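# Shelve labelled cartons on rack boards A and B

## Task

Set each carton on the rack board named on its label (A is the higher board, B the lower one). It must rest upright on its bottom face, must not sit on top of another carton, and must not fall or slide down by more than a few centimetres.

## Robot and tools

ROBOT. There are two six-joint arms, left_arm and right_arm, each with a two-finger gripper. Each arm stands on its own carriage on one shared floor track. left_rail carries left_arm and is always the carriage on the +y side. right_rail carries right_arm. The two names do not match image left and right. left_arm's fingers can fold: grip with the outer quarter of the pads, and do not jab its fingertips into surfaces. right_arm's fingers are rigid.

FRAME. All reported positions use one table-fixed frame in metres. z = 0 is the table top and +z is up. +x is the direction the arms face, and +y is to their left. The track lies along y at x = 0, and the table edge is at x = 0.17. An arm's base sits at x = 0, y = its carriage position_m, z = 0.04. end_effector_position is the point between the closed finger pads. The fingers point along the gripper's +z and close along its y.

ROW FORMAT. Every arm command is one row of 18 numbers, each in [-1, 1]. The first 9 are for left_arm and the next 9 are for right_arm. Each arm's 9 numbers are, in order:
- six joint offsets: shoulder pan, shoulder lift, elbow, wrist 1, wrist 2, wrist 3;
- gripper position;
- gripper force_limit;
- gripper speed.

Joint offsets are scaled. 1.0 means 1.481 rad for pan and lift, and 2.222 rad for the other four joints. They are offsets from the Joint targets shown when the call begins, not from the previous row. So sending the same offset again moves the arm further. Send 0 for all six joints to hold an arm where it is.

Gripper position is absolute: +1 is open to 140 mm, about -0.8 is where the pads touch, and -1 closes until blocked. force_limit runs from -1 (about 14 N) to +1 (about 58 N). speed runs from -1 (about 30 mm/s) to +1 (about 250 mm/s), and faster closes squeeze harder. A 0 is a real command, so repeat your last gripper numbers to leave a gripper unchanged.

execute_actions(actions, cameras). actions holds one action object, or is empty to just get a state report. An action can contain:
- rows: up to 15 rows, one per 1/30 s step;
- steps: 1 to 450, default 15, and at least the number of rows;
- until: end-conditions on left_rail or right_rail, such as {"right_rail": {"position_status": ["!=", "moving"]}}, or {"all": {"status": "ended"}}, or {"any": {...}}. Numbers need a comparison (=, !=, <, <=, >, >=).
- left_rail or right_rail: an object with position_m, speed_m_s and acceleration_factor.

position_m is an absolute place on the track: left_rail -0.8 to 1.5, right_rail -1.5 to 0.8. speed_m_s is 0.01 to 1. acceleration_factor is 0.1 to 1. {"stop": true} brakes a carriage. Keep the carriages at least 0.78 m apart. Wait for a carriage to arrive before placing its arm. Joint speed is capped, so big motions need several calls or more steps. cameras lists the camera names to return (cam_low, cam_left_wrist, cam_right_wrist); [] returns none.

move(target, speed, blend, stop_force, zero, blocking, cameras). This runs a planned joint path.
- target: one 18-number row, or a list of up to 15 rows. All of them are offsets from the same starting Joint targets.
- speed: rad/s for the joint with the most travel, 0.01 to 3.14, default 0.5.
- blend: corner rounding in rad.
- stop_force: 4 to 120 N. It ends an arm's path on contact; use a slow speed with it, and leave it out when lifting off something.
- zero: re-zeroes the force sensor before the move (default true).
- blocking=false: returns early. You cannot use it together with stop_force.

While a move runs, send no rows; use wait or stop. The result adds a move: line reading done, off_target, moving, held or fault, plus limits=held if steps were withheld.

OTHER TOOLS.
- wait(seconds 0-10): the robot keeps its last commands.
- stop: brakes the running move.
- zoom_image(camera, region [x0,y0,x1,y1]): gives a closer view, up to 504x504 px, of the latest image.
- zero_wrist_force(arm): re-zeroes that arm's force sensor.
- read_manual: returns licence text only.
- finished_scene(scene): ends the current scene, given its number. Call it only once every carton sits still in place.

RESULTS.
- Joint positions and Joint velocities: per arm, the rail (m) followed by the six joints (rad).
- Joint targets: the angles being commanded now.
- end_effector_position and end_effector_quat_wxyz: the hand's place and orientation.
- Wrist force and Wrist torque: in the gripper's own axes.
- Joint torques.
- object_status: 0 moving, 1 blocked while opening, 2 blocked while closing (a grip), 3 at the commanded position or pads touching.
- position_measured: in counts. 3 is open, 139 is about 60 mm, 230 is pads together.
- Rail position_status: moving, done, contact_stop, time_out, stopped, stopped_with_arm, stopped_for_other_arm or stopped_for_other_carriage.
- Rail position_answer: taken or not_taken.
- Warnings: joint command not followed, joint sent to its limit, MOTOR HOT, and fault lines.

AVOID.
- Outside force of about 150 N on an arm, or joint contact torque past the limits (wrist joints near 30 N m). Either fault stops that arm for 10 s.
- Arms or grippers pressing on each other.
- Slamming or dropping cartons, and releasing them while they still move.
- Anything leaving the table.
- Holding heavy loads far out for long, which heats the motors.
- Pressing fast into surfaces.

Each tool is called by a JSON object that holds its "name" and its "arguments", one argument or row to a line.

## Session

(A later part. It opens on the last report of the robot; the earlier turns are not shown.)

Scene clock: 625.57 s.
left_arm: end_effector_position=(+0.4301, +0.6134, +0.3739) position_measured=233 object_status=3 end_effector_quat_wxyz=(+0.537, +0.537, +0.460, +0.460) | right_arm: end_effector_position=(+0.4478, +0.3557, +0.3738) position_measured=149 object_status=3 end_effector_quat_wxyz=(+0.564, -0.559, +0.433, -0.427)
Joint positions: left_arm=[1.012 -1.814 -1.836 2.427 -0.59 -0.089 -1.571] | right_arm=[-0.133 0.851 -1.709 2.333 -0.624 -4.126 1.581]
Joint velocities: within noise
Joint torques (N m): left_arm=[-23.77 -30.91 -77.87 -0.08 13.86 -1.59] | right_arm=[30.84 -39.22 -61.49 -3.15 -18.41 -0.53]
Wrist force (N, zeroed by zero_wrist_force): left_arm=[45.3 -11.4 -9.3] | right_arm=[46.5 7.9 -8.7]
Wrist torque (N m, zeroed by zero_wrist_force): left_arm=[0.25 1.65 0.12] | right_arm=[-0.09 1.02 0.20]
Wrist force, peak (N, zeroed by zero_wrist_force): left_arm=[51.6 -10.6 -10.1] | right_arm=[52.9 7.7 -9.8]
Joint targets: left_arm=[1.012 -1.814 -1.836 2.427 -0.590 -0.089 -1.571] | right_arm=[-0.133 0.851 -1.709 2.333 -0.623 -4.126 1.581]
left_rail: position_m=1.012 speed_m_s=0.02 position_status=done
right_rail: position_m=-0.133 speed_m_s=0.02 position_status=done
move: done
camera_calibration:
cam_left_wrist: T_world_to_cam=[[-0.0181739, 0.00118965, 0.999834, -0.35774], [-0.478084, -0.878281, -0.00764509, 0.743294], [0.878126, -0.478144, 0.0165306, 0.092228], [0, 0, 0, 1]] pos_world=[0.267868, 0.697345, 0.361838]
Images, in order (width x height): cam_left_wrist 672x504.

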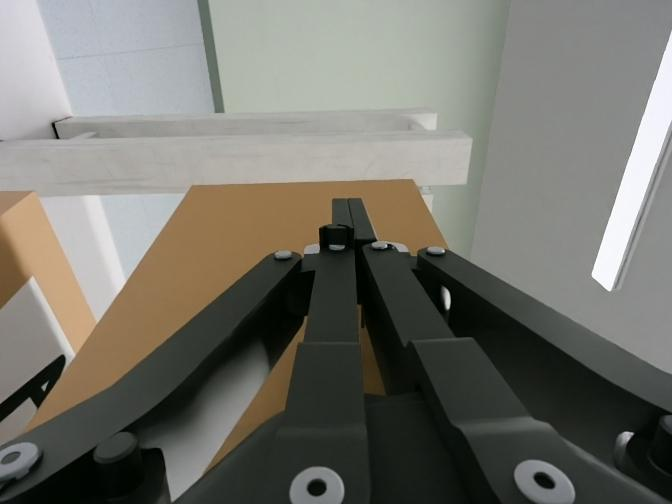

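{"name": "execute_actions", "arguments": {
  "actions": [],
  "cameras": []
}}

{"name": "move", "arguments": {
  "target": [
    [0.045038,0.046914,-0.021970,-0.009299,0.034732,0,-1,-1,0,-0.051607,-0.031092,0.016329,0.004395,-0.029684,0,-0.157,0,0],
    [0.093732,0.096079,-0.047877,-0.016161,0.073471,0,-1,-1,0,-0.118330,-0.063437,0.032054,0.010228,-0.067872,0,-0.157,0,0],
    [0.150545,0.142821,-0.075365,-0.019828,0.117621,0,-1,-1,0,-0.197265,-0.082590,0.040776,0.014271,-0.114200,0,-0.157,0,0],
    [0.213185,0.187052,-0.104003,-0.020671,0.164085,0,-1,-1,0,-0.277578,-0.080016,0.039630,0.013702,-0.163017,0,-0.157,0,0],
    [0.275444,0.223497,-0.129531,-0.019434,0.208723,0,-1,-1,0,-0.336009,-0.052429,0.026845,0.008100,-0.198821,0,-0.157,0,0],
    [0.338991,0.253536,-0.151873,-0.017113,0.251078,0,-1,-1,0,-0.370082,-0.003696,0.002003,0.000460,-0.221531,0,-0.157,0,0]
  ],
  "speed": 0.11,
  "blend": 0.015,
  "cameras": ["cam_left_wrist", "cam_right_wrist"]
}}

Scene clock: 671.73 s.
left_arm: end_effector_position=(+0.4301, +0.6134, +0.3740) position_measured=233 object_status=3 end_effector_quat_wxyz=(+0.537, +0.537, +0.460, +0.460) | right_arm: end_effector_position=(+0.4478, +0.3557, +0.3739) position_measured=149 object_status=3 end_effector_quat_wxyz=(+0.564, -0.559, +0.433, -0.427)
Joint positions: left_arm=[1.012 -1.814 -1.836 2.427 -0.59 -0.089 -1.571] | right_arm=[-0.133 0.851 -1.709 2.333 -0.623 -4.126 1.581]
Joint velocities: within noise
Joint torques (N m): left_arm=[-25.15 -31.79 -73.44 -1.09 13.89 -1.45] | right_arm=[29.85 -39.21 -56.97 -4.07 -18.42 -0.51]
Wrist force (N, zeroed by zero_wrist_force): left_arm=[45.5 -11.1 -9.2] | right_arm=[46.4 7.8 -8.8]
Wrist torque (N m, zeroed by zero_wrist_force): left_arm=[0.30 1.64 0.12] | right_arm=[-0.09 1.05 0.23]
Wrist force, peak (N, zeroed by zero_wrist_force): left_arm=[46.0 -10.6 -9.0] | right_arm=[46.7 7.8 -8.5]
Joint targets: left_arm=[1.012 -1.814 -1.836 2.427 -0.590 -0.089 -1.571] | right_arm=[-0.133 0.851 -1.709 2.333 -0.623 -4.126 1.581]
Tool commands: left_gripper/position=-1.0 left_gripper/force_limit=-1.0 left_gripper/speed=+0.0 right_gripper/position=-0.157 right_gripper/force_limit=+0.0 right_gripper/speed=+0.0
left_rail: position_m=1.012 speed_m_s=0.02 position_status=done
right_rail: position_m=-0.133 speed_m_s=0.02 position_status=done
No camera images: "cameras" was empty.

Scene clock: 677.67 s.
left_arm: end_effector_position=(+0.6372, +0.4741, +0.3738) position_measured=233 object_status=3 end_effector_quat_wxyz=(+0.550, +0.549, +0.445, +0.445) | right_arm: end_effector_position=(+0.6403, +0.2156, +0.3739) position_measured=149 object_status=3 end_effector_quat_wxyz=(+0.552, -0.547, +0.448, -0.442)
Joint positions: left_arm=[1.012 -1.312 -1.461 2.089 -0.628 0.468 -1.571] | right_arm=[-0.133 0.303 -1.715 2.337 -0.622 -4.618 1.581]
Joint velocities: within noise
Joint torques (N m): left_arm=[-15.06 -27.9 -77.41 -2.4 23.79 -1.48] | right_arm=[11.65 -22.43 -56.14 -14.02 -23.61 -0.44]
Wrist force (N, zeroed by zero_wrist_force): left_arm=[42.3 -9.3 -8.7] | right_arm=[43.7 9.6 -8.0]
Wrist torque (N m, zeroed by zero_wrist_force): left_arm=[0.17 1.60 0.07] | right_arm=[-0.30 0.97 -0.36]
Wrist force, peak (N, zeroed by zero_wrist_force): left_arm=[51.2 -9.2 -10.4] | right_arm=[52.8 9.5 -9.4]
Joint targets: left_arm=[1.012 -1.312 -1.461 2.089 -0.628 0.469 -1.571] | right_arm=[-0.133 0.303 -1.715 2.337 -0.622 -4.618 1.581]
left_rail: position_m=1.012 speed_m_s=0.02 position_status=done
right_rail: position_m=-0.133 speed_m_s=0.02 position_status=done
move: done
camera_calibration:
cam_left_wrist: T_world_to_cam=[[-0.0179948, 0.0021475, 0.999836, -0.35436], [-0.526319, -0.850253, -0.00764636, 0.737506], [0.850097, -0.52637, 0.0164304, -0.115464], [0, 0, 0, 1]] pos_world=[0.479942, 0.56705, 0.361838]
cam_right_wrist: T_world_to_cam=[[-0.0196089, 0.0296407, -0.999368, 0.386832], [-0.500049, 0.86527, 0.035475, 0.122135], [0.865775, 0.500429, -0.00214522, -0.485352], [0, 0, 0, 1]] pos_world=[0.488864, 0.125739, 0.381214]
Images, in order (width x height): cam_left_wrist 672x504, cam_right_wrist 672x504.

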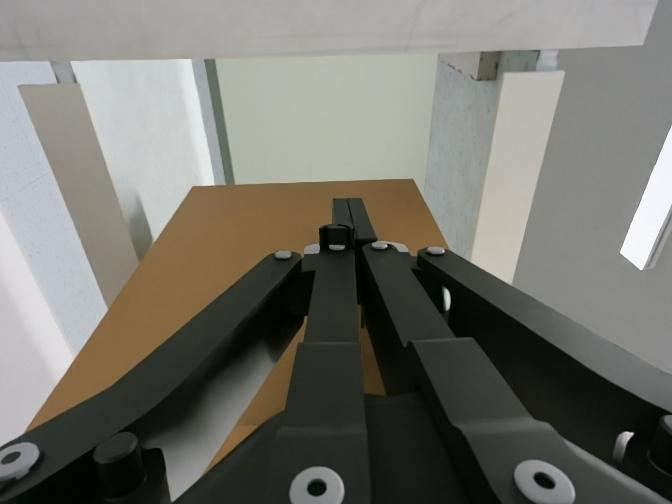

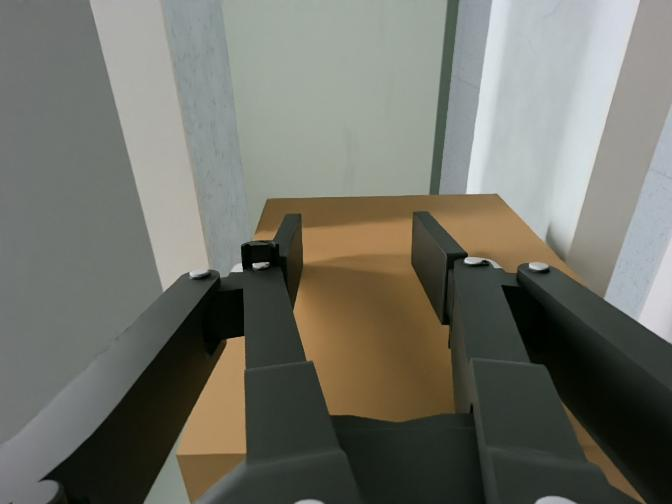

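{"name": "move", "arguments": {
  "target": [
    [0.067078,0.035098,-0.027573,0.004180,0.044709,0,-1,-1,0,-0.026897,0.057219,-0.032994,-0.005143,-0.017927,0,-0.157,0,0],
    [0.128802,0.073422,-0.059440,0.010503,0.085849,0,-1,-1,0,-0.048265,0.113880,-0.069876,-0.006027,-0.032170,0,-0.157,0,0]
  ],
  "speed": 0.08,
  "blend": 0.012,
  "cameras": ["cam_left_wrist", "cam_right_wrist", "cam_low"]
}}

Scene clock: 686.43 s.
left_arm: end_effector_position=(+0.7522, +0.4742, +0.3738) position_measured=233 object_status=3 end_effector_quat_wxyz=(+0.550, +0.549, +0.445, +0.445) | right_arm: end_effector_position=(+0.7553, +0.2156, +0.3738) position_measured=149 object_status=3 end_effector_quat_wxyz=(+0.552, -0.547, +0.448, -0.442)
Joint positions: left_arm=[1.012 -1.121 -1.352 1.957 -0.605 0.659 -1.571] | right_arm=[-0.133 0.232 -1.546 2.182 -0.636 -4.69 1.581]
Joint velocities: within noise
Joint torques (N m): left_arm=[-20.45 -43.68 -76.64 -2.85 22.87 -1.15] | right_arm=[18.17 -38.82 -56.91 -13.54 -22.8 -0.42]
Wrist force (N, zeroed by zero_wrist_force): left_arm=[40.8 -8.7 -8.1] | right_arm=[42.7 10.1 -7.2]
Wrist torque (N m, zeroed by zero_wrist_force): left_arm=[0.16 1.54 0.08] | right_arm=[-0.21 0.77 -0.42]
Wrist force, peak (N, zeroed by zero_wrist_force): left_arm=[50.7 -8.0 -10.1] | right_arm=[51.8 10.5 -9.4]
Joint targets: left_arm=[1.012 -1.121 -1.352 1.957 -0.605 0.659 -1.571] | right_arm=[-0.133 0.231 -1.546 2.182 -0.636 -4.690 1.581]
left_rail: position_m=1.012 speed_m_s=0.02 position_status=done
right_rail: position_m=-0.133 speed_m_s=0.02 position_status=done
move: done
camera_calibration:
cam_left_wrist: T_world_to_cam=[[-0.017995, 0.00214839, 0.999836, -0.352191], [-0.526247, -0.850297, -0.00764431, 0.798013], [0.850141, -0.526298, 0.0164317, -0.213292], [0, 0, 0, 1]] pos_world=[0.594943, 0.56705, 0.361738]
cam_right_wrist: T_world_to_cam=[[-0.0196089, 0.0296407, -0.999368, 0.388988], [-0.500049, 0.86527, 0.035475, 0.179644], [0.865775, 0.500429, -0.00214522, -0.584916], [0, 0, 0, 1]] pos_world=[0.603864, 0.125739, 0.381114]

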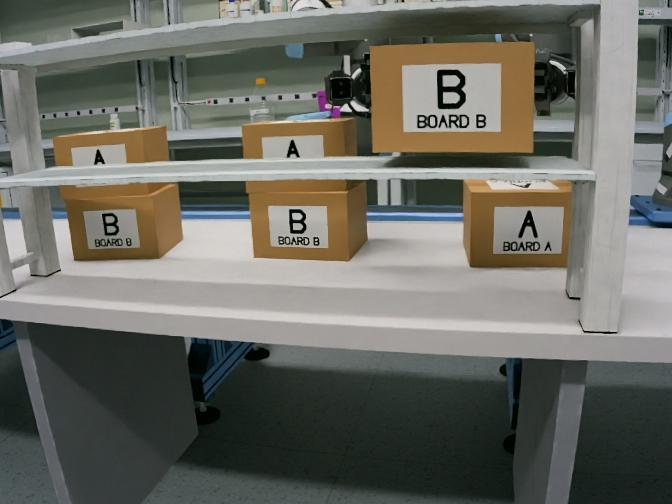

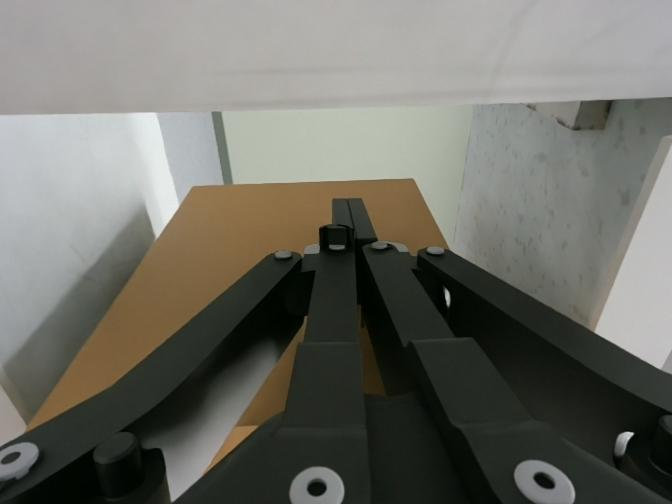

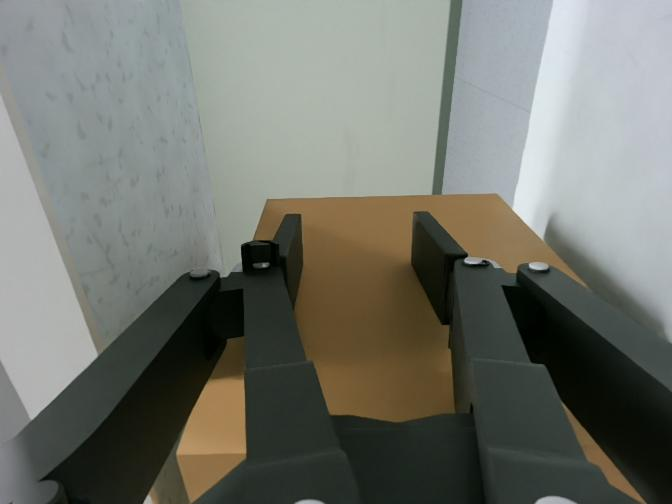

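{"name": "move", "arguments": {
  "target": [0,0.005480,0.002992,-0.006645,0,0,-1,-1,0,0,0.006485,0.003388,-0.007710,0,0,-0.157,0,0],
  "speed": 0.02,
  "cameras": []
}}

{"name": "move", "arguments": {
  "target": [0,0.009896,0.005040,-0.011636,0,0,-1,-1,0,0,0.011786,0.005729,-0.013584,0,0,-0.157,0,0],
  "speed": 0.01,
  "stop_force": 5,
  "cameras": ["cam_low", "cam_left_wrist", "cam_right_wrist"]
}}

Scene clock: 716.80 s.
left_arm: end_effector_position=(+0.7523, +0.4742, +0.3659) position_measured=233 object_status=3 end_effector_quat_wxyz=(+0.550, +0.549, +0.445, +0.445) | right_arm: end_effector_position=(+0.7555, +0.2156, +0.3659) position_measured=149 object_status=3 end_effector_quat_wxyz=(+0.552, -0.547, +0.448, -0.442)
Joint positions: left_arm=[1.012 -1.121 -1.344 1.964 -0.619 0.659 -1.571] | right_arm=[-0.133 0.231 -1.537 2.19 -0.653 -4.69 1.581]
Joint velocities: within noise
Joint torques (N m): left_arm=[-20.42 -44.8 -55.59 -12.37 22.21 -1.15] | right_arm=[18.21 -37.97 -38.22 -14.15 -21.77 -0.8]
Wrist force (N, zeroed by zero_wrist_force): left_arm=[40.9 -7.9 -8.0] | right_arm=[41.8 9.6 -7.1]
Wrist torque (N m, zeroed by zero_wrist_force): left_arm=[0.17 1.43 0.09] | right_arm=[-0.23 0.78 -0.44]
Wrist force, peak (N, zeroed by zero_wrist_force): left_arm=[42.0 -7.3 -8.3] | right_arm=[43.4 9.9 -7.7]
Joint targets: left_arm=[1.012 -1.121 -1.344 1.964 -0.620 0.659 -1.571] | right_arm=[-0.133 0.231 -1.537 2.190 -0.653 -4.690 1.581]
left_rail: position_m=1.012 speed_m_s=0.02 position_status=done
right_rail: position_m=-0.133 speed_m_s=0.02 position_status=done
move: done
No camera images: "cameras" was empty.

Scene clock: 720.60 s.
left_arm: end_effector_position=(+0.7523, +0.4742, +0.3518) position_measured=233 object_status=3 end_effector_quat_wxyz=(+0.550, +0.549, +0.445, +0.445) | right_arm: end_effector_position=(+0.7554, +0.2156, +0.3518) position_measured=149 object_status=3 end_effector_quat_wxyz=(+0.552, -0.547, +0.448, -0.442)
Joint positions: left_arm=[1.012 -1.121 -1.329 1.975 -0.645 0.659 -1.571] | right_arm=[-0.133 0.231 -1.519 2.202 -0.683 -4.69 1.581]
Joint velocities: within noise
Joint torques (N m): left_arm=[-22.93 -44.36 -55.71 -12.07 21.61 -1.08] | right_arm=[21 -38.93 -39.14 -13.63 -20.88 -0.45]
Wrist force (N, zeroed by zero_wrist_force): left_arm=[40.1 -8.8 -8.2] | right_arm=[41.8 10.2 -7.3]
Wrist torque (N m, zeroed by zero_wrist_force): left_arm=[0.16 1.51 0.09] | right_arm=[-0.32 0.83 -0.43]
Wrist force, peak (N, zeroed by zero_wrist_force): left_arm=[41.5 -8.6 -8.3] | right_arm=[43.2 10.4 -7.7]
Joint targets: left_arm=[1.012 -1.121 -1.329 1.975 -0.645 0.659 -1.571] | right_arm=[-0.133 0.231 -1.519 2.202 -0.683 -4.690 1.581]
left_rail: position_m=1.012 speed_m_s=0.02 position_status=done
right_rail: position_m=-0.133 speed_m_s=0.02 position_status=done
move: done
camera_calibration:
cam_left_wrist: T_world_to_cam=[[-0.0179965, 0.0021461, 0.999836, -0.330191], [-0.526247, -0.850297, -0.00764702, 0.797984], [0.850141, -0.526298, 0.0164317, -0.212963], [0, 0, 0, 1]] pos_world=[0.595043, 0.56715, 0.339738]
cam_right_wrist: T_world_to_cam=[[-0.0196051, 0.0296409, -0.999368, 0.367001], [-0.499974, 0.865313, 0.0354731, 0.180425], [0.865818, 0.500354, -0.00214484, -0.585067], [0, 0, 0, 1]] pos_world=[0.603965, 0.125738, 0.359114]

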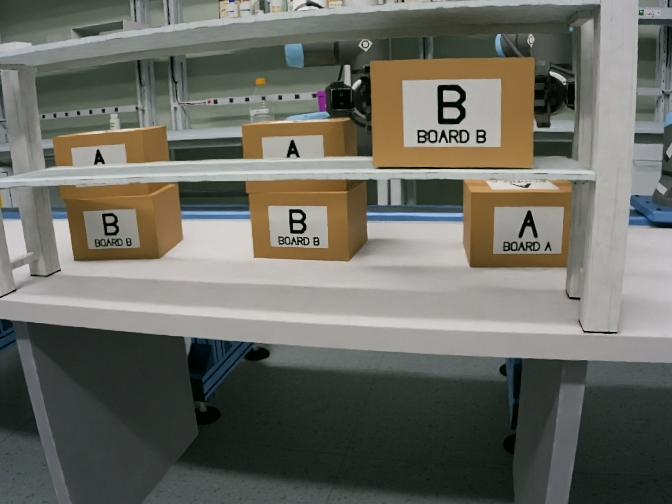

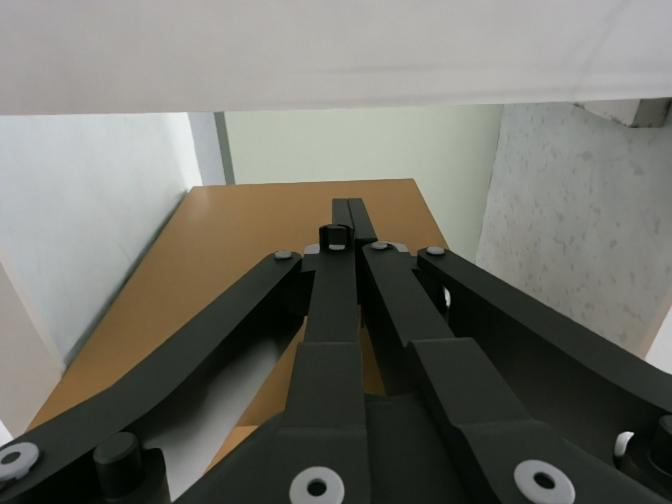

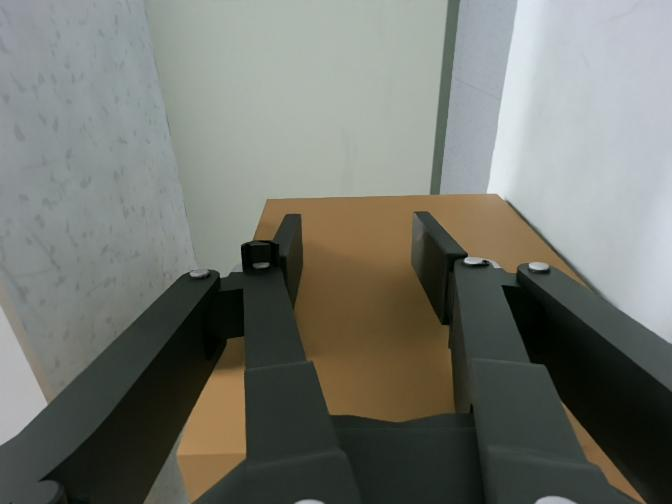

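{"name": "move", "arguments": {
  "target": [0,0.007310,0.003447,-0.008319,0,0,-1,-1,0,0,0.008760,0.003933,-0.009771,0,0,-0.157,0,0],
  "speed": 0.01,
  "stop_force": 5,
  "cameras": ["cam_low", "cam_left_wrist"]
}}

Scene clock: 738.93 s.
left_arm: end_effector_position=(+0.7523, +0.4742, +0.3498) position_measured=233 object_status=3 end_effector_quat_wxyz=(+0.550, +0.549, +0.445, +0.445) | right_arm: end_effector_position=(+0.7555, +0.2156, +0.3486) position_measured=149 object_status=3 end_effector_quat_wxyz=(+0.552, -0.547, +0.448, -0.442)
Joint positions: left_arm=[1.012 -1.121 -1.327 1.976 -0.649 0.659 -1.571] | right_arm=[-0.133 0.231 -1.515 2.205 -0.69 -4.69 1.581]
Joint velocities: within noise
Joint torques (N m): left_arm=[-22.14 -84.66 -75.11 -2.81 20.84 -0.86] | right_arm=[23.48 -62.01 -50.93 -2.19 -19.62 -0.62]
Wrist force (N, zeroed by zero_wrist_force): left_arm=[41.0 -6.7 -9.1] | right_arm=[44.2 5.9 -8.1]
Wrist torque (N m, zeroed by zero_wrist_force): left_arm=[0.19 1.51 0.08] | right_arm=[-0.75 0.83 -0.08]
Wrist force, peak (N, zeroed by zero_wrist_force): left_arm=[42.8 -1.7 -7.0] | right_arm=[44.8 8.9 -7.5]
Joint targets: left_arm=[1.012 -1.121 -1.327 1.976 -0.649 0.659 -1.571] | right_arm=[-0.133 0.231 -1.515 2.205 -0.690 -4.690 1.581]
left_rail: position_m=1.012 speed_m_s=0.02 position_status=done
right_rail: position_m=-0.133 speed_m_s=0.02 position_status=done
move: contact (left_arm, right_arm); left_arm: the wrist 1 is farthest, 0.014 rad from its target; right_arm: the wrist 1 is farthest, 0.014 rad from its target
camera_calibration:
cam_left_wrist: T_world_to_cam=[[-0.0180278, 0.00228395, 0.999835, -0.328251], [-0.526249, -0.850297, -0.00754631, 0.79785], [0.850139, -0.526298, 0.0165309, -0.213015], [0, 0, 0, 1]] pos_world=[0.595043, 0.56705, 0.337739]
Images, in order (width x height): cam_low 672x504, cam_left_wrist 672x504.

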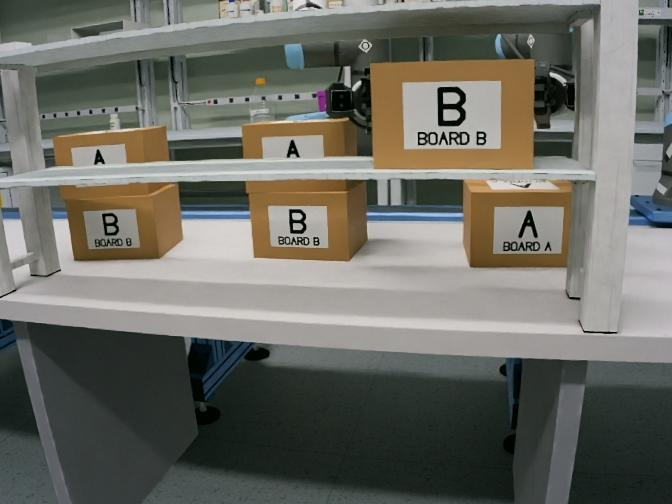

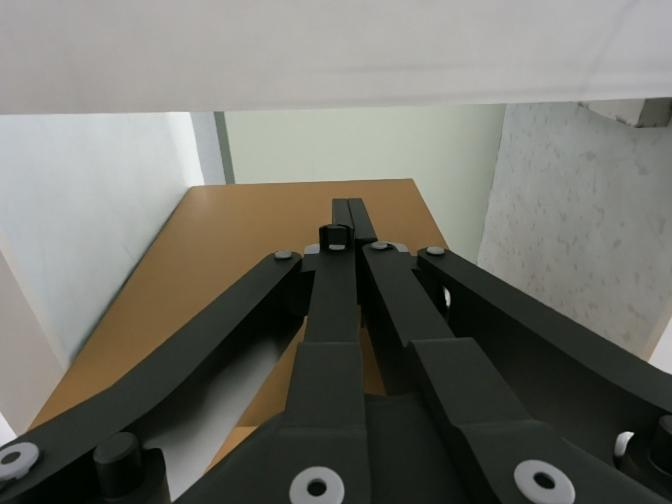

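{"name": "move", "arguments": {
  "target": [0,0.000877,0.000414,-0.000998,0,0,-1,-1,0,0,0.000832,0.000373,-0.000928,0,0,-0.157,0,0],
  "speed": 0.01,
  "cameras": []
}}

Scene clock: 745.47 s.
left_arm: end_effector_position=(+0.7523, +0.4741, +0.3488) position_measured=233 object_status=3 end_effector_quat_wxyz=(+0.550, +0.549, +0.445, +0.445) | right_arm: end_effector_position=(+0.7555, +0.2156, +0.3477) position_measured=149 object_status=3 end_effector_quat_wxyz=(+0.552, -0.547, +0.448, -0.442)
Joint positions: left_arm=[1.012 -1.121 -1.326 1.977 -0.651 0.659 -1.571] | right_arm=[-0.134 0.231 -1.514 2.206 -0.692 -4.69 1.581]
Joint velocities: within noise
Joint torques (N m): left_arm=[-22.74 -33.57 -45.01 -8.88 21.21 -0.88] | right_arm=[21.19 -30.14 -31.05 -10.29 -19.56 -0.22]
Wrist force (N, zeroed by zero_wrist_force): left_arm=[43.9 5.1 -4.0] | right_arm=[43.7 0.3 -4.9]
Wrist torque (N m, zeroed by zero_wrist_force): left_arm=[-0.11 1.75 -0.07] | right_arm=[-0.87 0.90 0.00]
Wrist force, peak (N, zeroed by zero_wrist_force): left_arm=[44.1 3.3 -5.0] | right_arm=[44.3 5.9 -8.4]
Joint targets: left_arm=[1.012 -1.121 -1.326 1.977 -0.651 0.659 -1.571] | right_arm=[-0.133 0.231 -1.514 2.206 -0.692 -4.690 1.581]
left_rail: position_m=1.012 speed_m_s=0.02 position_status=done
right_rail: position_m=-0.134 position_m_goal=-0.133 speed_m_s=0.02 position_status=done
move: done
No camera images: "cameras" was empty.

{"name": "execute_actions", "arguments": {
  "actions": [
    {"left_rail": {"position_m": 1.0252, "speed_m_s": 0.03}, "right_rail": {"position_m": -0.1455, "speed_m_s": 0.03}, "steps": 60, "until": {"all": {"status": "ended"}}}
  ],
  "cameras": ["cam_left_wrist", "cam_right_wrist", "cam_low"]
}}

Scene clock: 750.43 s.
left_arm: end_effector_position=(+0.7523, +0.4872, +0.3485) position_measured=233 object_status=3 end_effector_quat_wxyz=(+0.550, +0.549, +0.445, +0.445) | right_arm: end_effector_position=(+0.7555, +0.2036, +0.3476) position_measured=149 object_status=3 end_effector_quat_wxyz=(+0.552, -0.547, +0.448, -0.442)
Joint positions: left_arm=[1.025 -1.121 -1.326 1.977 -0.651 0.659 -1.571] | right_arm=[-0.146 0.232 -1.514 2.206 -0.692 -4.69 1.581]
Joint velocities: within noise
Joint torques (N m): left_arm=[-1.52 -62.48 -44.85 -0.68 -1.73 -1.33] | right_arm=[-4 -33.95 -32.86 -4.74 3.04 -0.41]
Wrist force (N, zeroed by zero_wrist_force): left_arm=[0.1 0.0 -0.1] | right_arm=[1.6 -2.1 1.4]
Wrist torque (N m, zeroed by zero_wrist_force): left_arm=[0.00 0.00 0.02] | right_arm=[-0.50 -0.37 0.00]
Wrist force, peak (N, zeroed by zero_wrist_force): left_arm=[44.7 7.8 -4.4] | right_arm=[44.4 -0.1 -5.4]
Joint targets: left_arm=[1.025 -1.121 -1.326 1.977 -0.651 0.659 -1.571] | right_arm=[-0.145 0.231 -1.514 2.206 -0.692 -4.690 1.581]
Tool commands: left_gripper/position=-1.0 left_gripper/force_limit=-1.0 left_gripper/speed=+0.0 right_gripper/position=-0.157 right_gripper/force_limit=+0.0 right_gripper/speed=+0.0
left_rail: position_m=1.025 speed_m_s=0.03 position_status=done
right_rail: position_m=-0.146 position_m_goal=-0.145 speed_m_s=0.03 position_status=done
camera_calibration:
cam_left_wrist: T_world_to_cam=[[-0.0179416, 0.00223206, 0.999837, -0.327102], [-0.526322, -0.850252, -0.00754645, 0.808997], [0.850096, -0.526371, 0.0164296, -0.205998], [0, 0, 0, 1]] pos_world=[0.595042, 0.58015, 0.336539]
cam_right_wrist: T_world_to_cam=[[-0.0194726, 0.0296035, -0.999372, 0.363087], [-0.500054, 0.865272, 0.0353746, 0.191095], [0.865776, 0.500428, -0.00204576, -0.579176], [0, 0, 0, 1]] pos_world=[0.604065, 0.113739, 0.354915]

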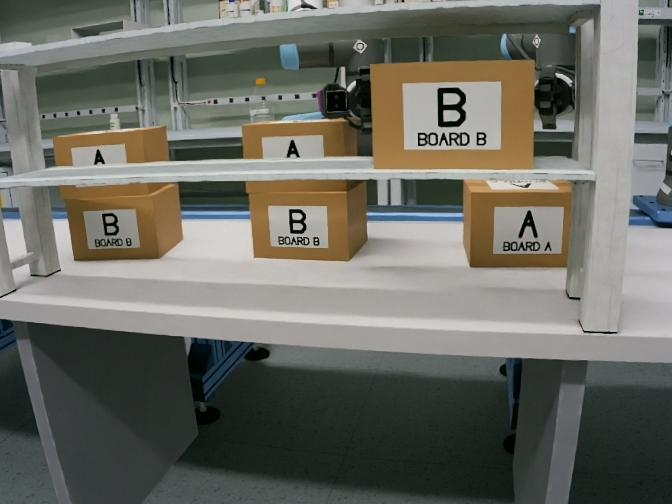

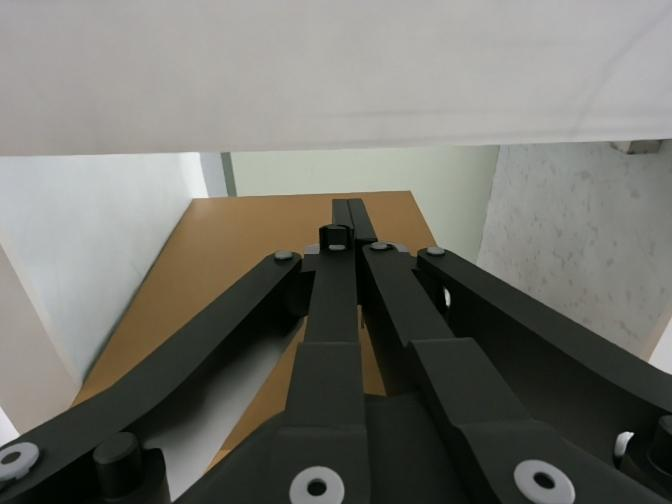

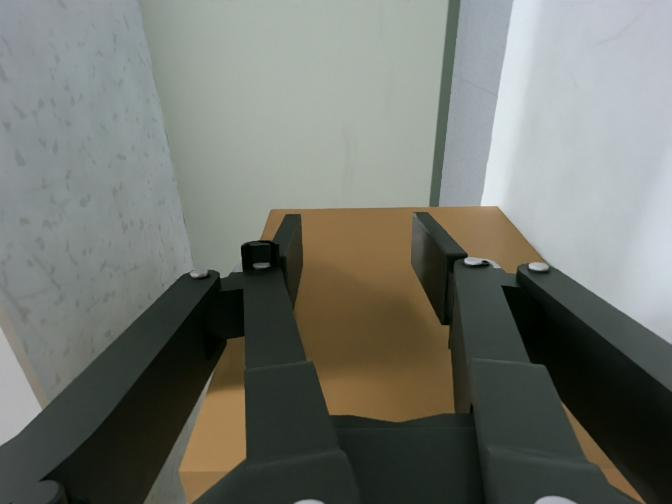

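{"name": "move", "arguments": {
  "target": [
    [0,0,0,0,0,0,-1,-1,0,0,-0.012244,-0.005756,0.013916,0,0,-0.157,0,0],
    [-0.041869,-0.028437,0.021454,-0.002500,-0.027906,0,-1,-1,0,0.014180,-0.050705,0.020239,0.013556,0.009451,0,-0.157,0,0],
    [-0.147503,-0.082677,0.065567,-0.010461,-0.098313,0,-1,-1,0,0.056601,-0.140045,0.073017,0.020326,0.037726,0,-0.157,0,0]
  ],
  "speed": [0.04, 0.1, 0.25],
  "blend": [0, 0.01, 0],
  "cameras": ["cam_left_wrist", "cam_right_wrist", "cam_low"]
}}

Scene clock: 868.93 s.
left_arm: end_effector_position=(+0.6224, +0.4871, +0.3519) position_measured=233 object_status=3 end_effector_quat_wxyz=(+0.550, +0.549, +0.445, +0.445) | right_arm: end_effector_position=(+0.6256, +0.2036, +0.3620) position_measured=149 object_status=3 end_effector_quat_wxyz=(+0.552, -0.547, +0.448, -0.442)
Joint positions: left_arm=[1.025 -1.339 -1.448 2.123 -0.675 0.441 -1.571] | right_arm=[-0.145 0.315 -1.721 2.368 -0.647 -4.606 1.581]
Joint velocities: within noise
Joint torques (N m): left_arm=[-17.61 -73.38 -27.93 -4.06 -2.75 -1.04] | right_arm=[9.61 -36.83 -28.13 0.56 3.55 -0.38]
Wrist force (N, zeroed by zero_wrist_force): left_arm=[0.0 -0.2 0.0] | right_arm=[1.4 -1.5 1.1]
Wrist torque (N m, zeroed by zero_wrist_force): left_arm=[-0.05 0.00 0.00] | right_arm=[-0.40 -0.33 -0.07]
Wrist force, peak (N, zeroed by zero_wrist_force): left_arm=[-0.3 0.0 -2.3] | right_arm=[3.0 -2.3 2.1]
Joint targets: left_arm=[1.025 -1.339 -1.448 2.123 -0.675 0.441 -1.571] | right_arm=[-0.145 0.315 -1.721 2.368 -0.647 -4.606 1.581]
left_rail: position_m=1.025 speed_m_s=0.03 position_status=done
right_rail: position_m=-0.145 speed_m_s=0.03 position_status=done
move: done
camera_calibration:
cam_left_wrist: T_world_to_cam=[[-0.0180263, 0.00228626, 0.999835, -0.332724], [-0.526249, -0.850297, -0.00754358, 0.740559], [0.850139, -0.526298, 0.0165309, -0.0957746], [0, 0, 0, 1]] pos_world=[0.465143, 0.58005, 0.339839]
cam_right_wrist: T_world_to_cam=[[-0.0194687, 0.0296037, -0.999372, 0.374947], [-0.499978, 0.865315, 0.0353727, 0.125589], [0.865819, 0.500353, -0.00204537, -0.466695], [0, 0, 0, 1]] pos_world=[0.474165, 0.113738, 0.369315]

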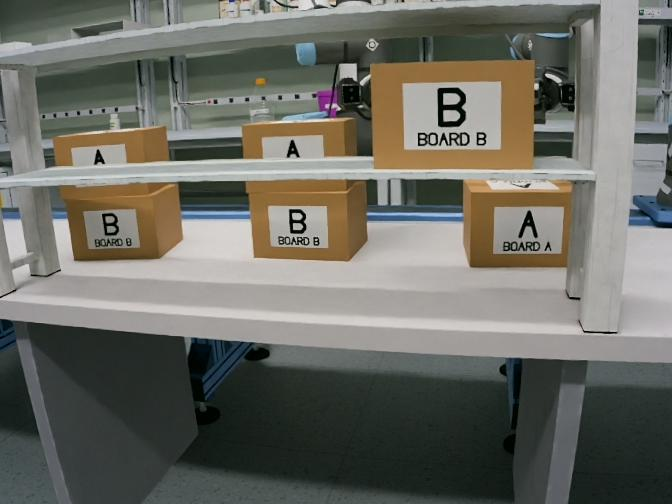

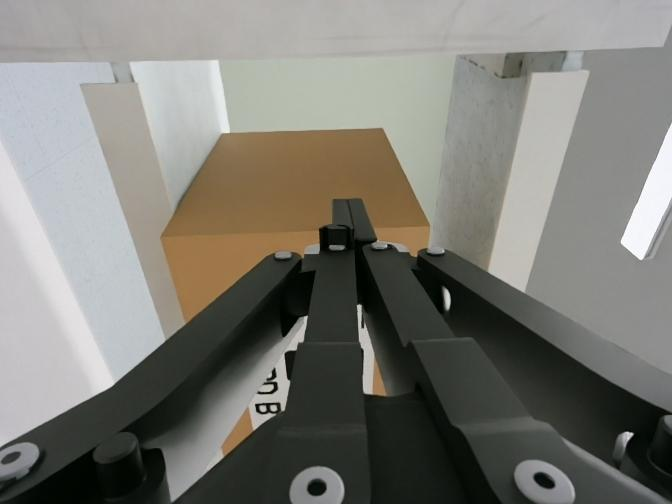

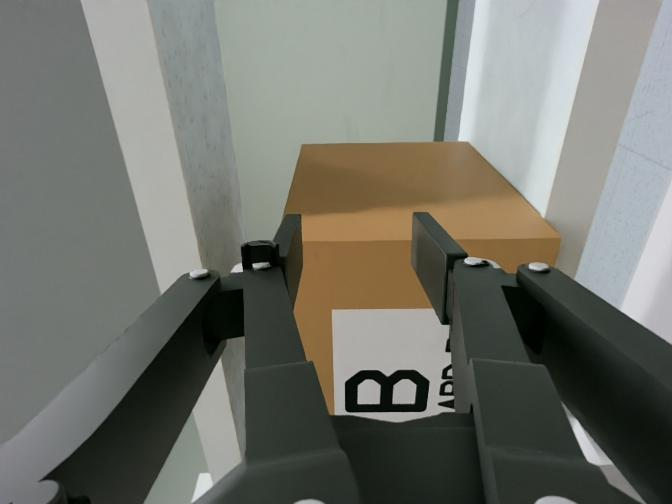

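{"name": "execute_actions", "arguments": {
  "actions": [
    {"right_rail": {"position_m": -0.206, "speed_m_s": 0.1}, "steps": 60, "until": {"right_rail": {"position_status": ["!=", "moving"]}}}
  ],
  "cameras": []
}}

{"name": "move", "arguments": {
  "target": [-0.317053,-0.328158,0.078932,0.139790,-0.249024,0,-1,-1,0,0.345562,-0.055543,-0.070418,0.107439,0.192621,0,-0.157,0,0],
  "speed": 0.35,
  "cameras": ["cam_left_wrist", "cam_right_wrist"]
}}

Scene clock: 955.67 s.
left_arm: end_effector_position=(+0.6223, +0.4871, +0.3519) position_measured=233 object_status=3 end_effector_quat_wxyz=(+0.550, +0.549, +0.445, +0.445) | right_arm: end_effector_position=(+0.6254, +0.1432, +0.3620) position_measured=149 object_status=3 end_effector_quat_wxyz=(+0.552, -0.547, +0.448, -0.442)
Joint positions: left_arm=[1.025 -1.339 -1.448 2.123 -0.675 0.441 -1.571] | right_arm=[-0.206 0.315 -1.721 2.368 -0.647 -4.606 1.581]
Joint velocities: within noise
Joint torques (N m): left_arm=[-17.5 -71.24 -35.65 -1.74 -1.92 -0.96] | right_arm=[7.79 -37.03 -34.92 -0.47 3.09 -0.43]
Wrist force (N, zeroed by zero_wrist_force): left_arm=[-0.1 -0.3 0.0] | right_arm=[-0.3 -0.8 1.4]
Wrist torque (N m, zeroed by zero_wrist_force): left_arm=[-0.08 0.02 -0.01] | right_arm=[-0.31 -0.09 0.04]
Wrist force, peak (N, zeroed by zero_wrist_force): left_arm=[-0.2 -0.6 -0.2] | right_arm=[3.0 -1.5 0.7]
Joint targets: left_arm=[1.025 -1.339 -1.448 2.123 -0.675 0.441 -1.571] | right_arm=[-0.206 0.315 -1.721 2.368 -0.647 -4.606 1.581]
Tool commands: left_gripper/position=-1.0 left_gripper/force_limit=-1.0 left_gripper/speed=+0.0 right_gripper/position=-0.157 right_gripper/force_limit=+0.0 right_gripper/speed=+0.0
left_rail: position_m=1.025 speed_m_s=0.03 position_status=done
right_rail: position_m=-0.206 speed_m_s=0.10 position_status=done
No camera images: "cameras" was empty.

Scene clock: 957.83 s.
left_arm: end_effector_position=(+0.4326, +0.6341, +0.4700) position_measured=233 object_status=3 end_effector_quat_wxyz=(+0.531, +0.530, +0.468, +0.467) | right_arm: end_effector_position=(+0.4575, +0.2923, +0.4700) position_measured=149 object_status=3 end_effector_quat_wxyz=(+0.570, -0.565, +0.425, -0.419)
Joint positions: left_arm=[1.025 -1.809 -1.934 2.298 -0.364 -0.112 -1.571] | right_arm=[-0.206 0.827 -1.803 2.212 -0.409 -4.178 1.581]
Joint velocities: within noise
Joint torques (N m): left_arm=[-13.38 -33.78 -35.1 3.45 -2.23 -0.84] | right_arm=[9.7 -37.61 -47.99 1.04 3.11 -0.17]
Wrist force (N, zeroed by zero_wrist_force): left_arm=[-0.1 -0.3 0.2] | right_arm=[1.2 -2.0 0.8]
Wrist torque (N m, zeroed by zero_wrist_force): left_arm=[-0.07 0.01 -0.01] | right_arm=[-0.47 -0.29 -0.04]
Wrist force, peak (N, zeroed by zero_wrist_force): left_arm=[0.0 -1.2 1.7] | right_arm=[2.9 -1.1 1.4]
Joint targets: left_arm=[1.025 -1.809 -1.934 2.298 -0.364 -0.112 -1.571] | right_arm=[-0.206 0.827 -1.803 2.212 -0.408 -4.178 1.581]
left_rail: position_m=1.025 speed_m_s=0.03 position_status=done
right_rail: position_m=-0.206 speed_m_s=0.10 position_status=done
move: done
camera_calibration:
cam_left_wrist: T_world_to_cam=[[-0.0181967, 0.000905477, 0.999834, -0.45363], [-0.453378, -0.891287, -0.00744417, 0.760947], [0.891132, -0.453439, 0.016629, 0.0769933], [0, 0, 0, 1]] pos_world=[0.268131, 0.713545, 0.457939]
cam_right_wrist: T_world_to_cam=[[-0.0218801, 0.0278706, -0.999372, 0.47849], [-0.57067, 0.820417, 0.0353741, 0.00643391], [0.820888, 0.571086, -0.00204586, -0.365414], [0, 0, 0, 1]] pos_world=[0.314105, 0.190068, 0.477215]
Images, in order (width x height): cam_left_wrist 672x504, cam_right_wrist 672x504.

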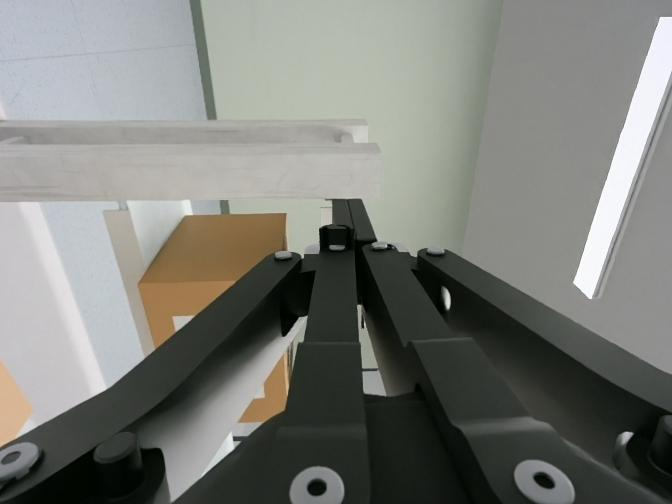

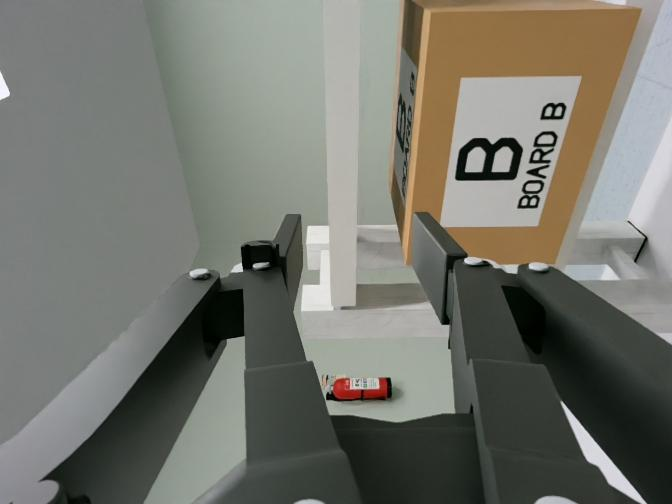

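{"name": "move", "arguments": {
  "target": [
    [0,0.152263,0.092158,-0.193643,0,0,-1,-1,0,0,0.144561,0.083748,-0.180101,0,0,-0.157,0,0],
    [0,0.311199,0.126081,-0.333500,0,0,-1,-1,0,0,0.281455,0.113129,-0.300724,0,0,-0.157,0,0]
  ],
  "speed": [0.35, 0.25],
  "blend": [0.02, 0],
  "cameras": ["cam_left_wrist", "cam_right_wrist"]
}}

Scene clock: 972.63 s.
left_arm: end_effector_position=(+0.4326, +0.6341, +0.2000) position_measured=233 object_status=3 end_effector_quat_wxyz=(+0.531, +0.530, +0.468, +0.467) end_effector_velocity=(+0.000, +0.000, -0.001) end_effector_angular_velocity=(-0.003, +0.001, -0.001) | right_arm: end_effector_position=(+0.4574, +0.2923, +0.2000) position_measured=149 object_status=3 end_effector_quat_wxyz=(+0.570, -0.565, +0.425, -0.419)
Joint positions: left_arm=[1.025 -1.809 -1.473 2.578 -1.105 -0.112 -1.571] | right_arm=[-0.206 0.827 -1.387 2.463 -1.077 -4.178 1.581]
Joint velocities: left_arm=[0 -0.001 0.001 0.001 -0.005 0 0] | right_arm=[within noise]
Joint torques (N m): left_arm=[-10.42 -8.95 -10.09 -2.4 1.64 -0.4] | right_arm=[7.39 -29.8 -13.45 -7.01 3.12 -0.24]
Wrist force (N, zeroed by zero_wrist_force): left_arm=[-0.4 -0.3 -0.2] | right_arm=[1.2 -2.2 1.1]
Wrist torque (N m, zeroed by zero_wrist_force): left_arm=[-0.07 0.08 0.00] | right_arm=[-0.50 -0.28 -0.01]
Wrist force, peak (N, zeroed by zero_wrist_force): left_arm=[0.8 1.3 0.4] | right_arm=[1.7 -3.6 0.7]
Joint targets: left_arm=[1.025 -1.809 -1.473 2.579 -1.105 -0.112 -1.571] | right_arm=[-0.206 0.827 -1.386 2.463 -1.077 -4.178 1.581]
left_rail: position_m=1.025 speed_m_s=0.03 position_status=done
right_rail: position_m=-0.206 speed_m_s=0.10 position_status=done
move: done
camera_calibration:
cam_left_wrist: T_world_to_cam=[[-0.0182427, 0.000816754, 0.999833, -0.183599], [-0.453376, -0.891287, -0.00754409, 0.758955], [0.891133, -0.453438, 0.0166298, 0.0814824], [0, 0, 0, 1]] pos_world=[0.268131, 0.713545, 0.187939]
cam_right_wrist: T_world_to_cam=[[-0.0218827, 0.0278661, -0.999372, 0.208759], [-0.570784, 0.820338, 0.0353721, 0.0159749], [0.820808, 0.5712, -0.00204566, -0.36588], [0, 0, 0, 1]] pos_world=[0.314004, 0.190069, 0.207315]
Images, in order (width x height): cam_left_wrist 672x504, cam_right_wrist 672x504.

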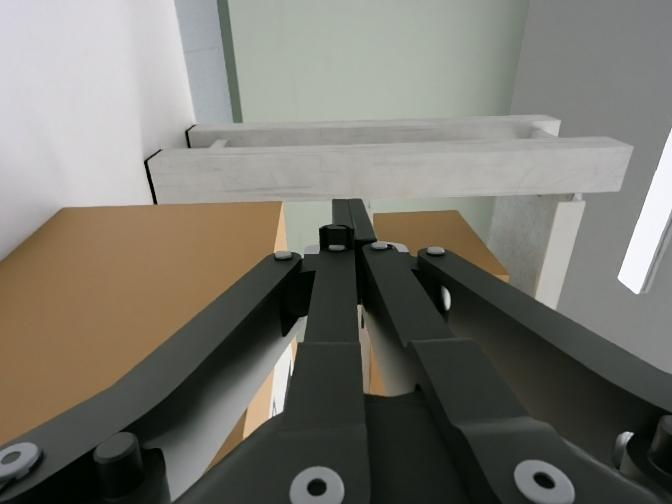

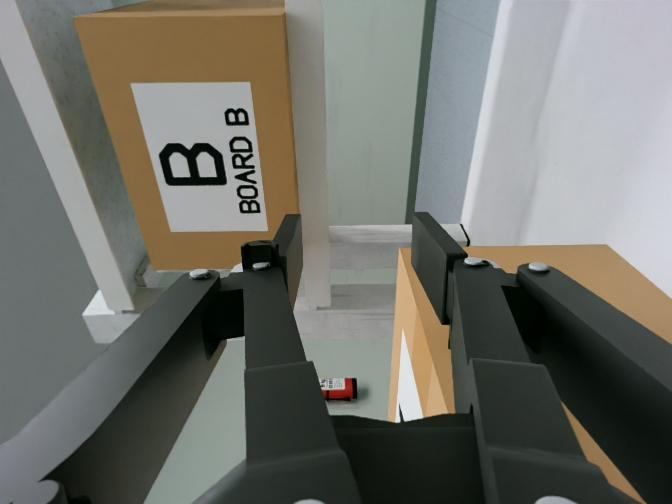

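{"name": "zoom_image", "arguments": {
  "camera": "cam_left_wrist",
  "region": [30, 150, 330, 375]
}}

{"name": "zoom_image", "arguments": {
  "camera": "cam_right_wrist",
  "region": [372, 220, 672, 445]
}}

Scaled by 1.680.

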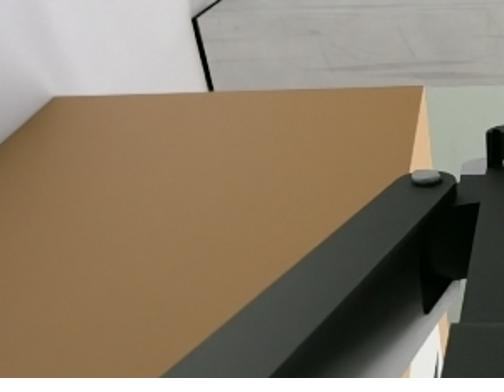

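Scaled by 1.680.

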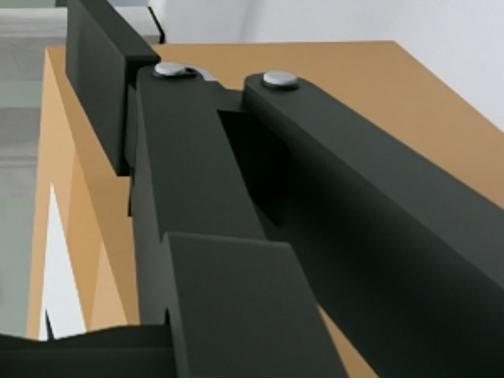

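{"name": "move", "arguments": {
  "target": [
    [-0.020674,-0.002636,0.002156,-0.000399,-0.039700,0,-1,-1,0,-0.016076,0.003733,-0.003531,0.001043,-0.036635,0,-0.157,0,0],
    [-0.020674,0.164851,0.014019,-0.123895,-0.039700,0,-1,-1,0,-0.016076,0.139606,0.006308,-0.099358,-0.036635,0,-0.157,0,0]
  ],
  "speed": [0.15, 0.2],
  "cameras": ["cam_left_wrist", "cam_right_wrist", "cam_low"]
}}

Scene clock: 1054.73 s.
left_arm: end_effector_position=(+0.4245, +0.6537, +0.1170) position_measured=233 object_status=3 end_effector_quat_wxyz=(+0.517, +0.517, +0.483, +0.483) | right_arm: end_effector_position=(+0.4638, +0.3109, +0.1169) position_measured=149 object_status=3 end_effector_quat_wxyz=(+0.582, -0.577, +0.408, -0.402)
Joint positions: left_arm=[1.025 -1.839 -1.229 2.61 -1.38 -0.201 -1.571] | right_arm=[-0.206 0.803 -1.18 2.477 -1.297 -4.259 1.581]
Joint velocities: within noise
Joint torques (N m): left_arm=[-12.63 -21.01 2.6 -1.24 -2.37 -0.77] | right_arm=[-13.24 -37.66 -5.49 -6.83 -2.71 0.03]
Wrist force (N, zeroed by zero_wrist_force): left_arm=[-0.2 0.2 0.1] | right_arm=[1.1 -2.6 1.0]
Wrist torque (N m, zeroed by zero_wrist_force): left_arm=[0.05 0.06 0.01] | right_arm=[-0.53 -0.24 -0.01]
Wrist force, peak (N, zeroed by zero_wrist_force): left_arm=[-0.1 -1.0 -0.1] | right_arm=[1.0 -3.3 1.7]
Joint targets: left_arm=[1.025 -1.839 -1.229 2.610 -1.380 -0.201 -1.571] | right_arm=[-0.206 0.803 -1.180 2.477 -1.297 -4.259 1.581]
left_rail: position_m=1.025 speed_m_s=0.03 position_status=done
right_rail: position_m=-0.206 speed_m_s=0.10 position_status=done
move: done
camera_calibration:
cam_left_wrist: T_world_to_cam=[[-0.0183003, -0.000324392, 0.999832, -0.100006], [-0.401365, -0.915886, -0.00764349, 0.766145], [0.915735, -0.401438, 0.0166308, 0.0545062], [0, 0, 0, 1]] pos_world=[0.255761, 0.72355, 0.104939]
cam_right_wrist: T_world_to_cam=[[-0.0235304, 0.026499, -0.999372, 0.126504], [-0.617072, 0.786111, 0.0353733, 0.0394059], [0.786555, 0.617517, -0.0021457, -0.380414], [0, 0, 0, 1]] pos_world=[0.32651, 0.200582, 0.124214]

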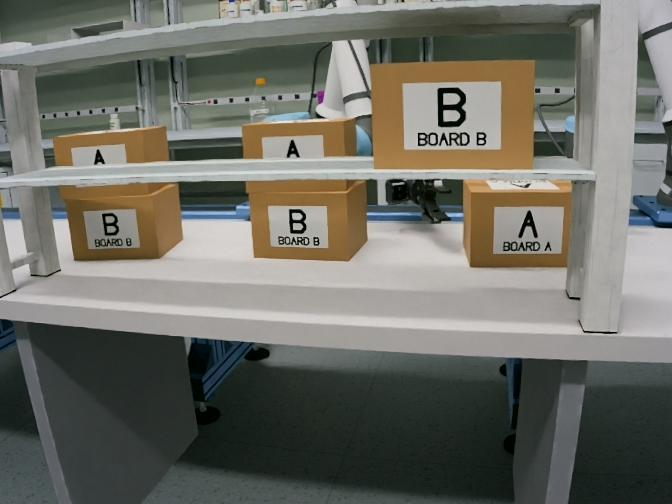

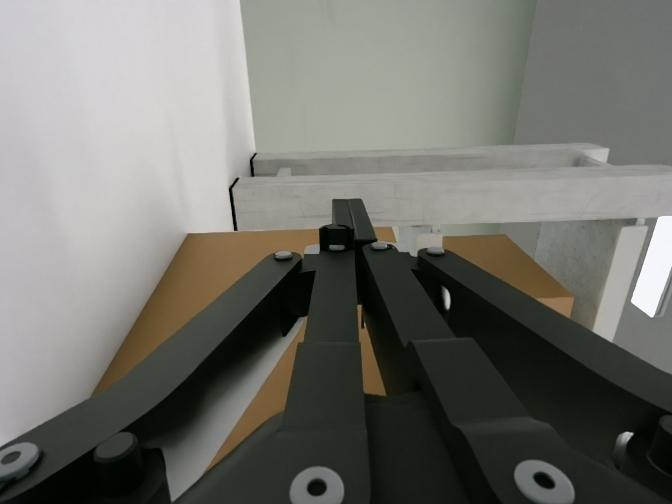

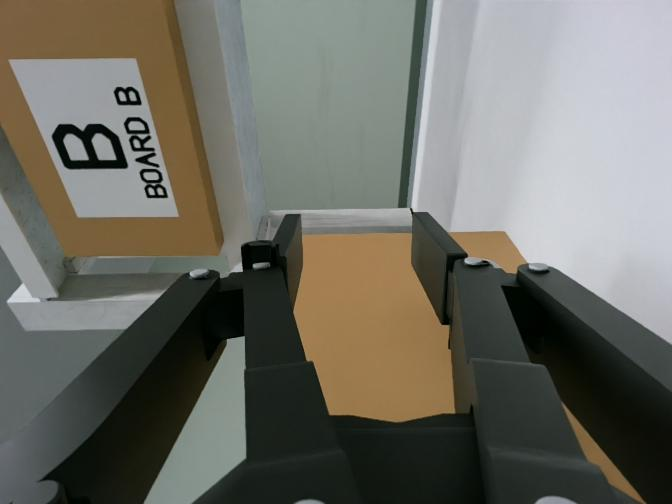

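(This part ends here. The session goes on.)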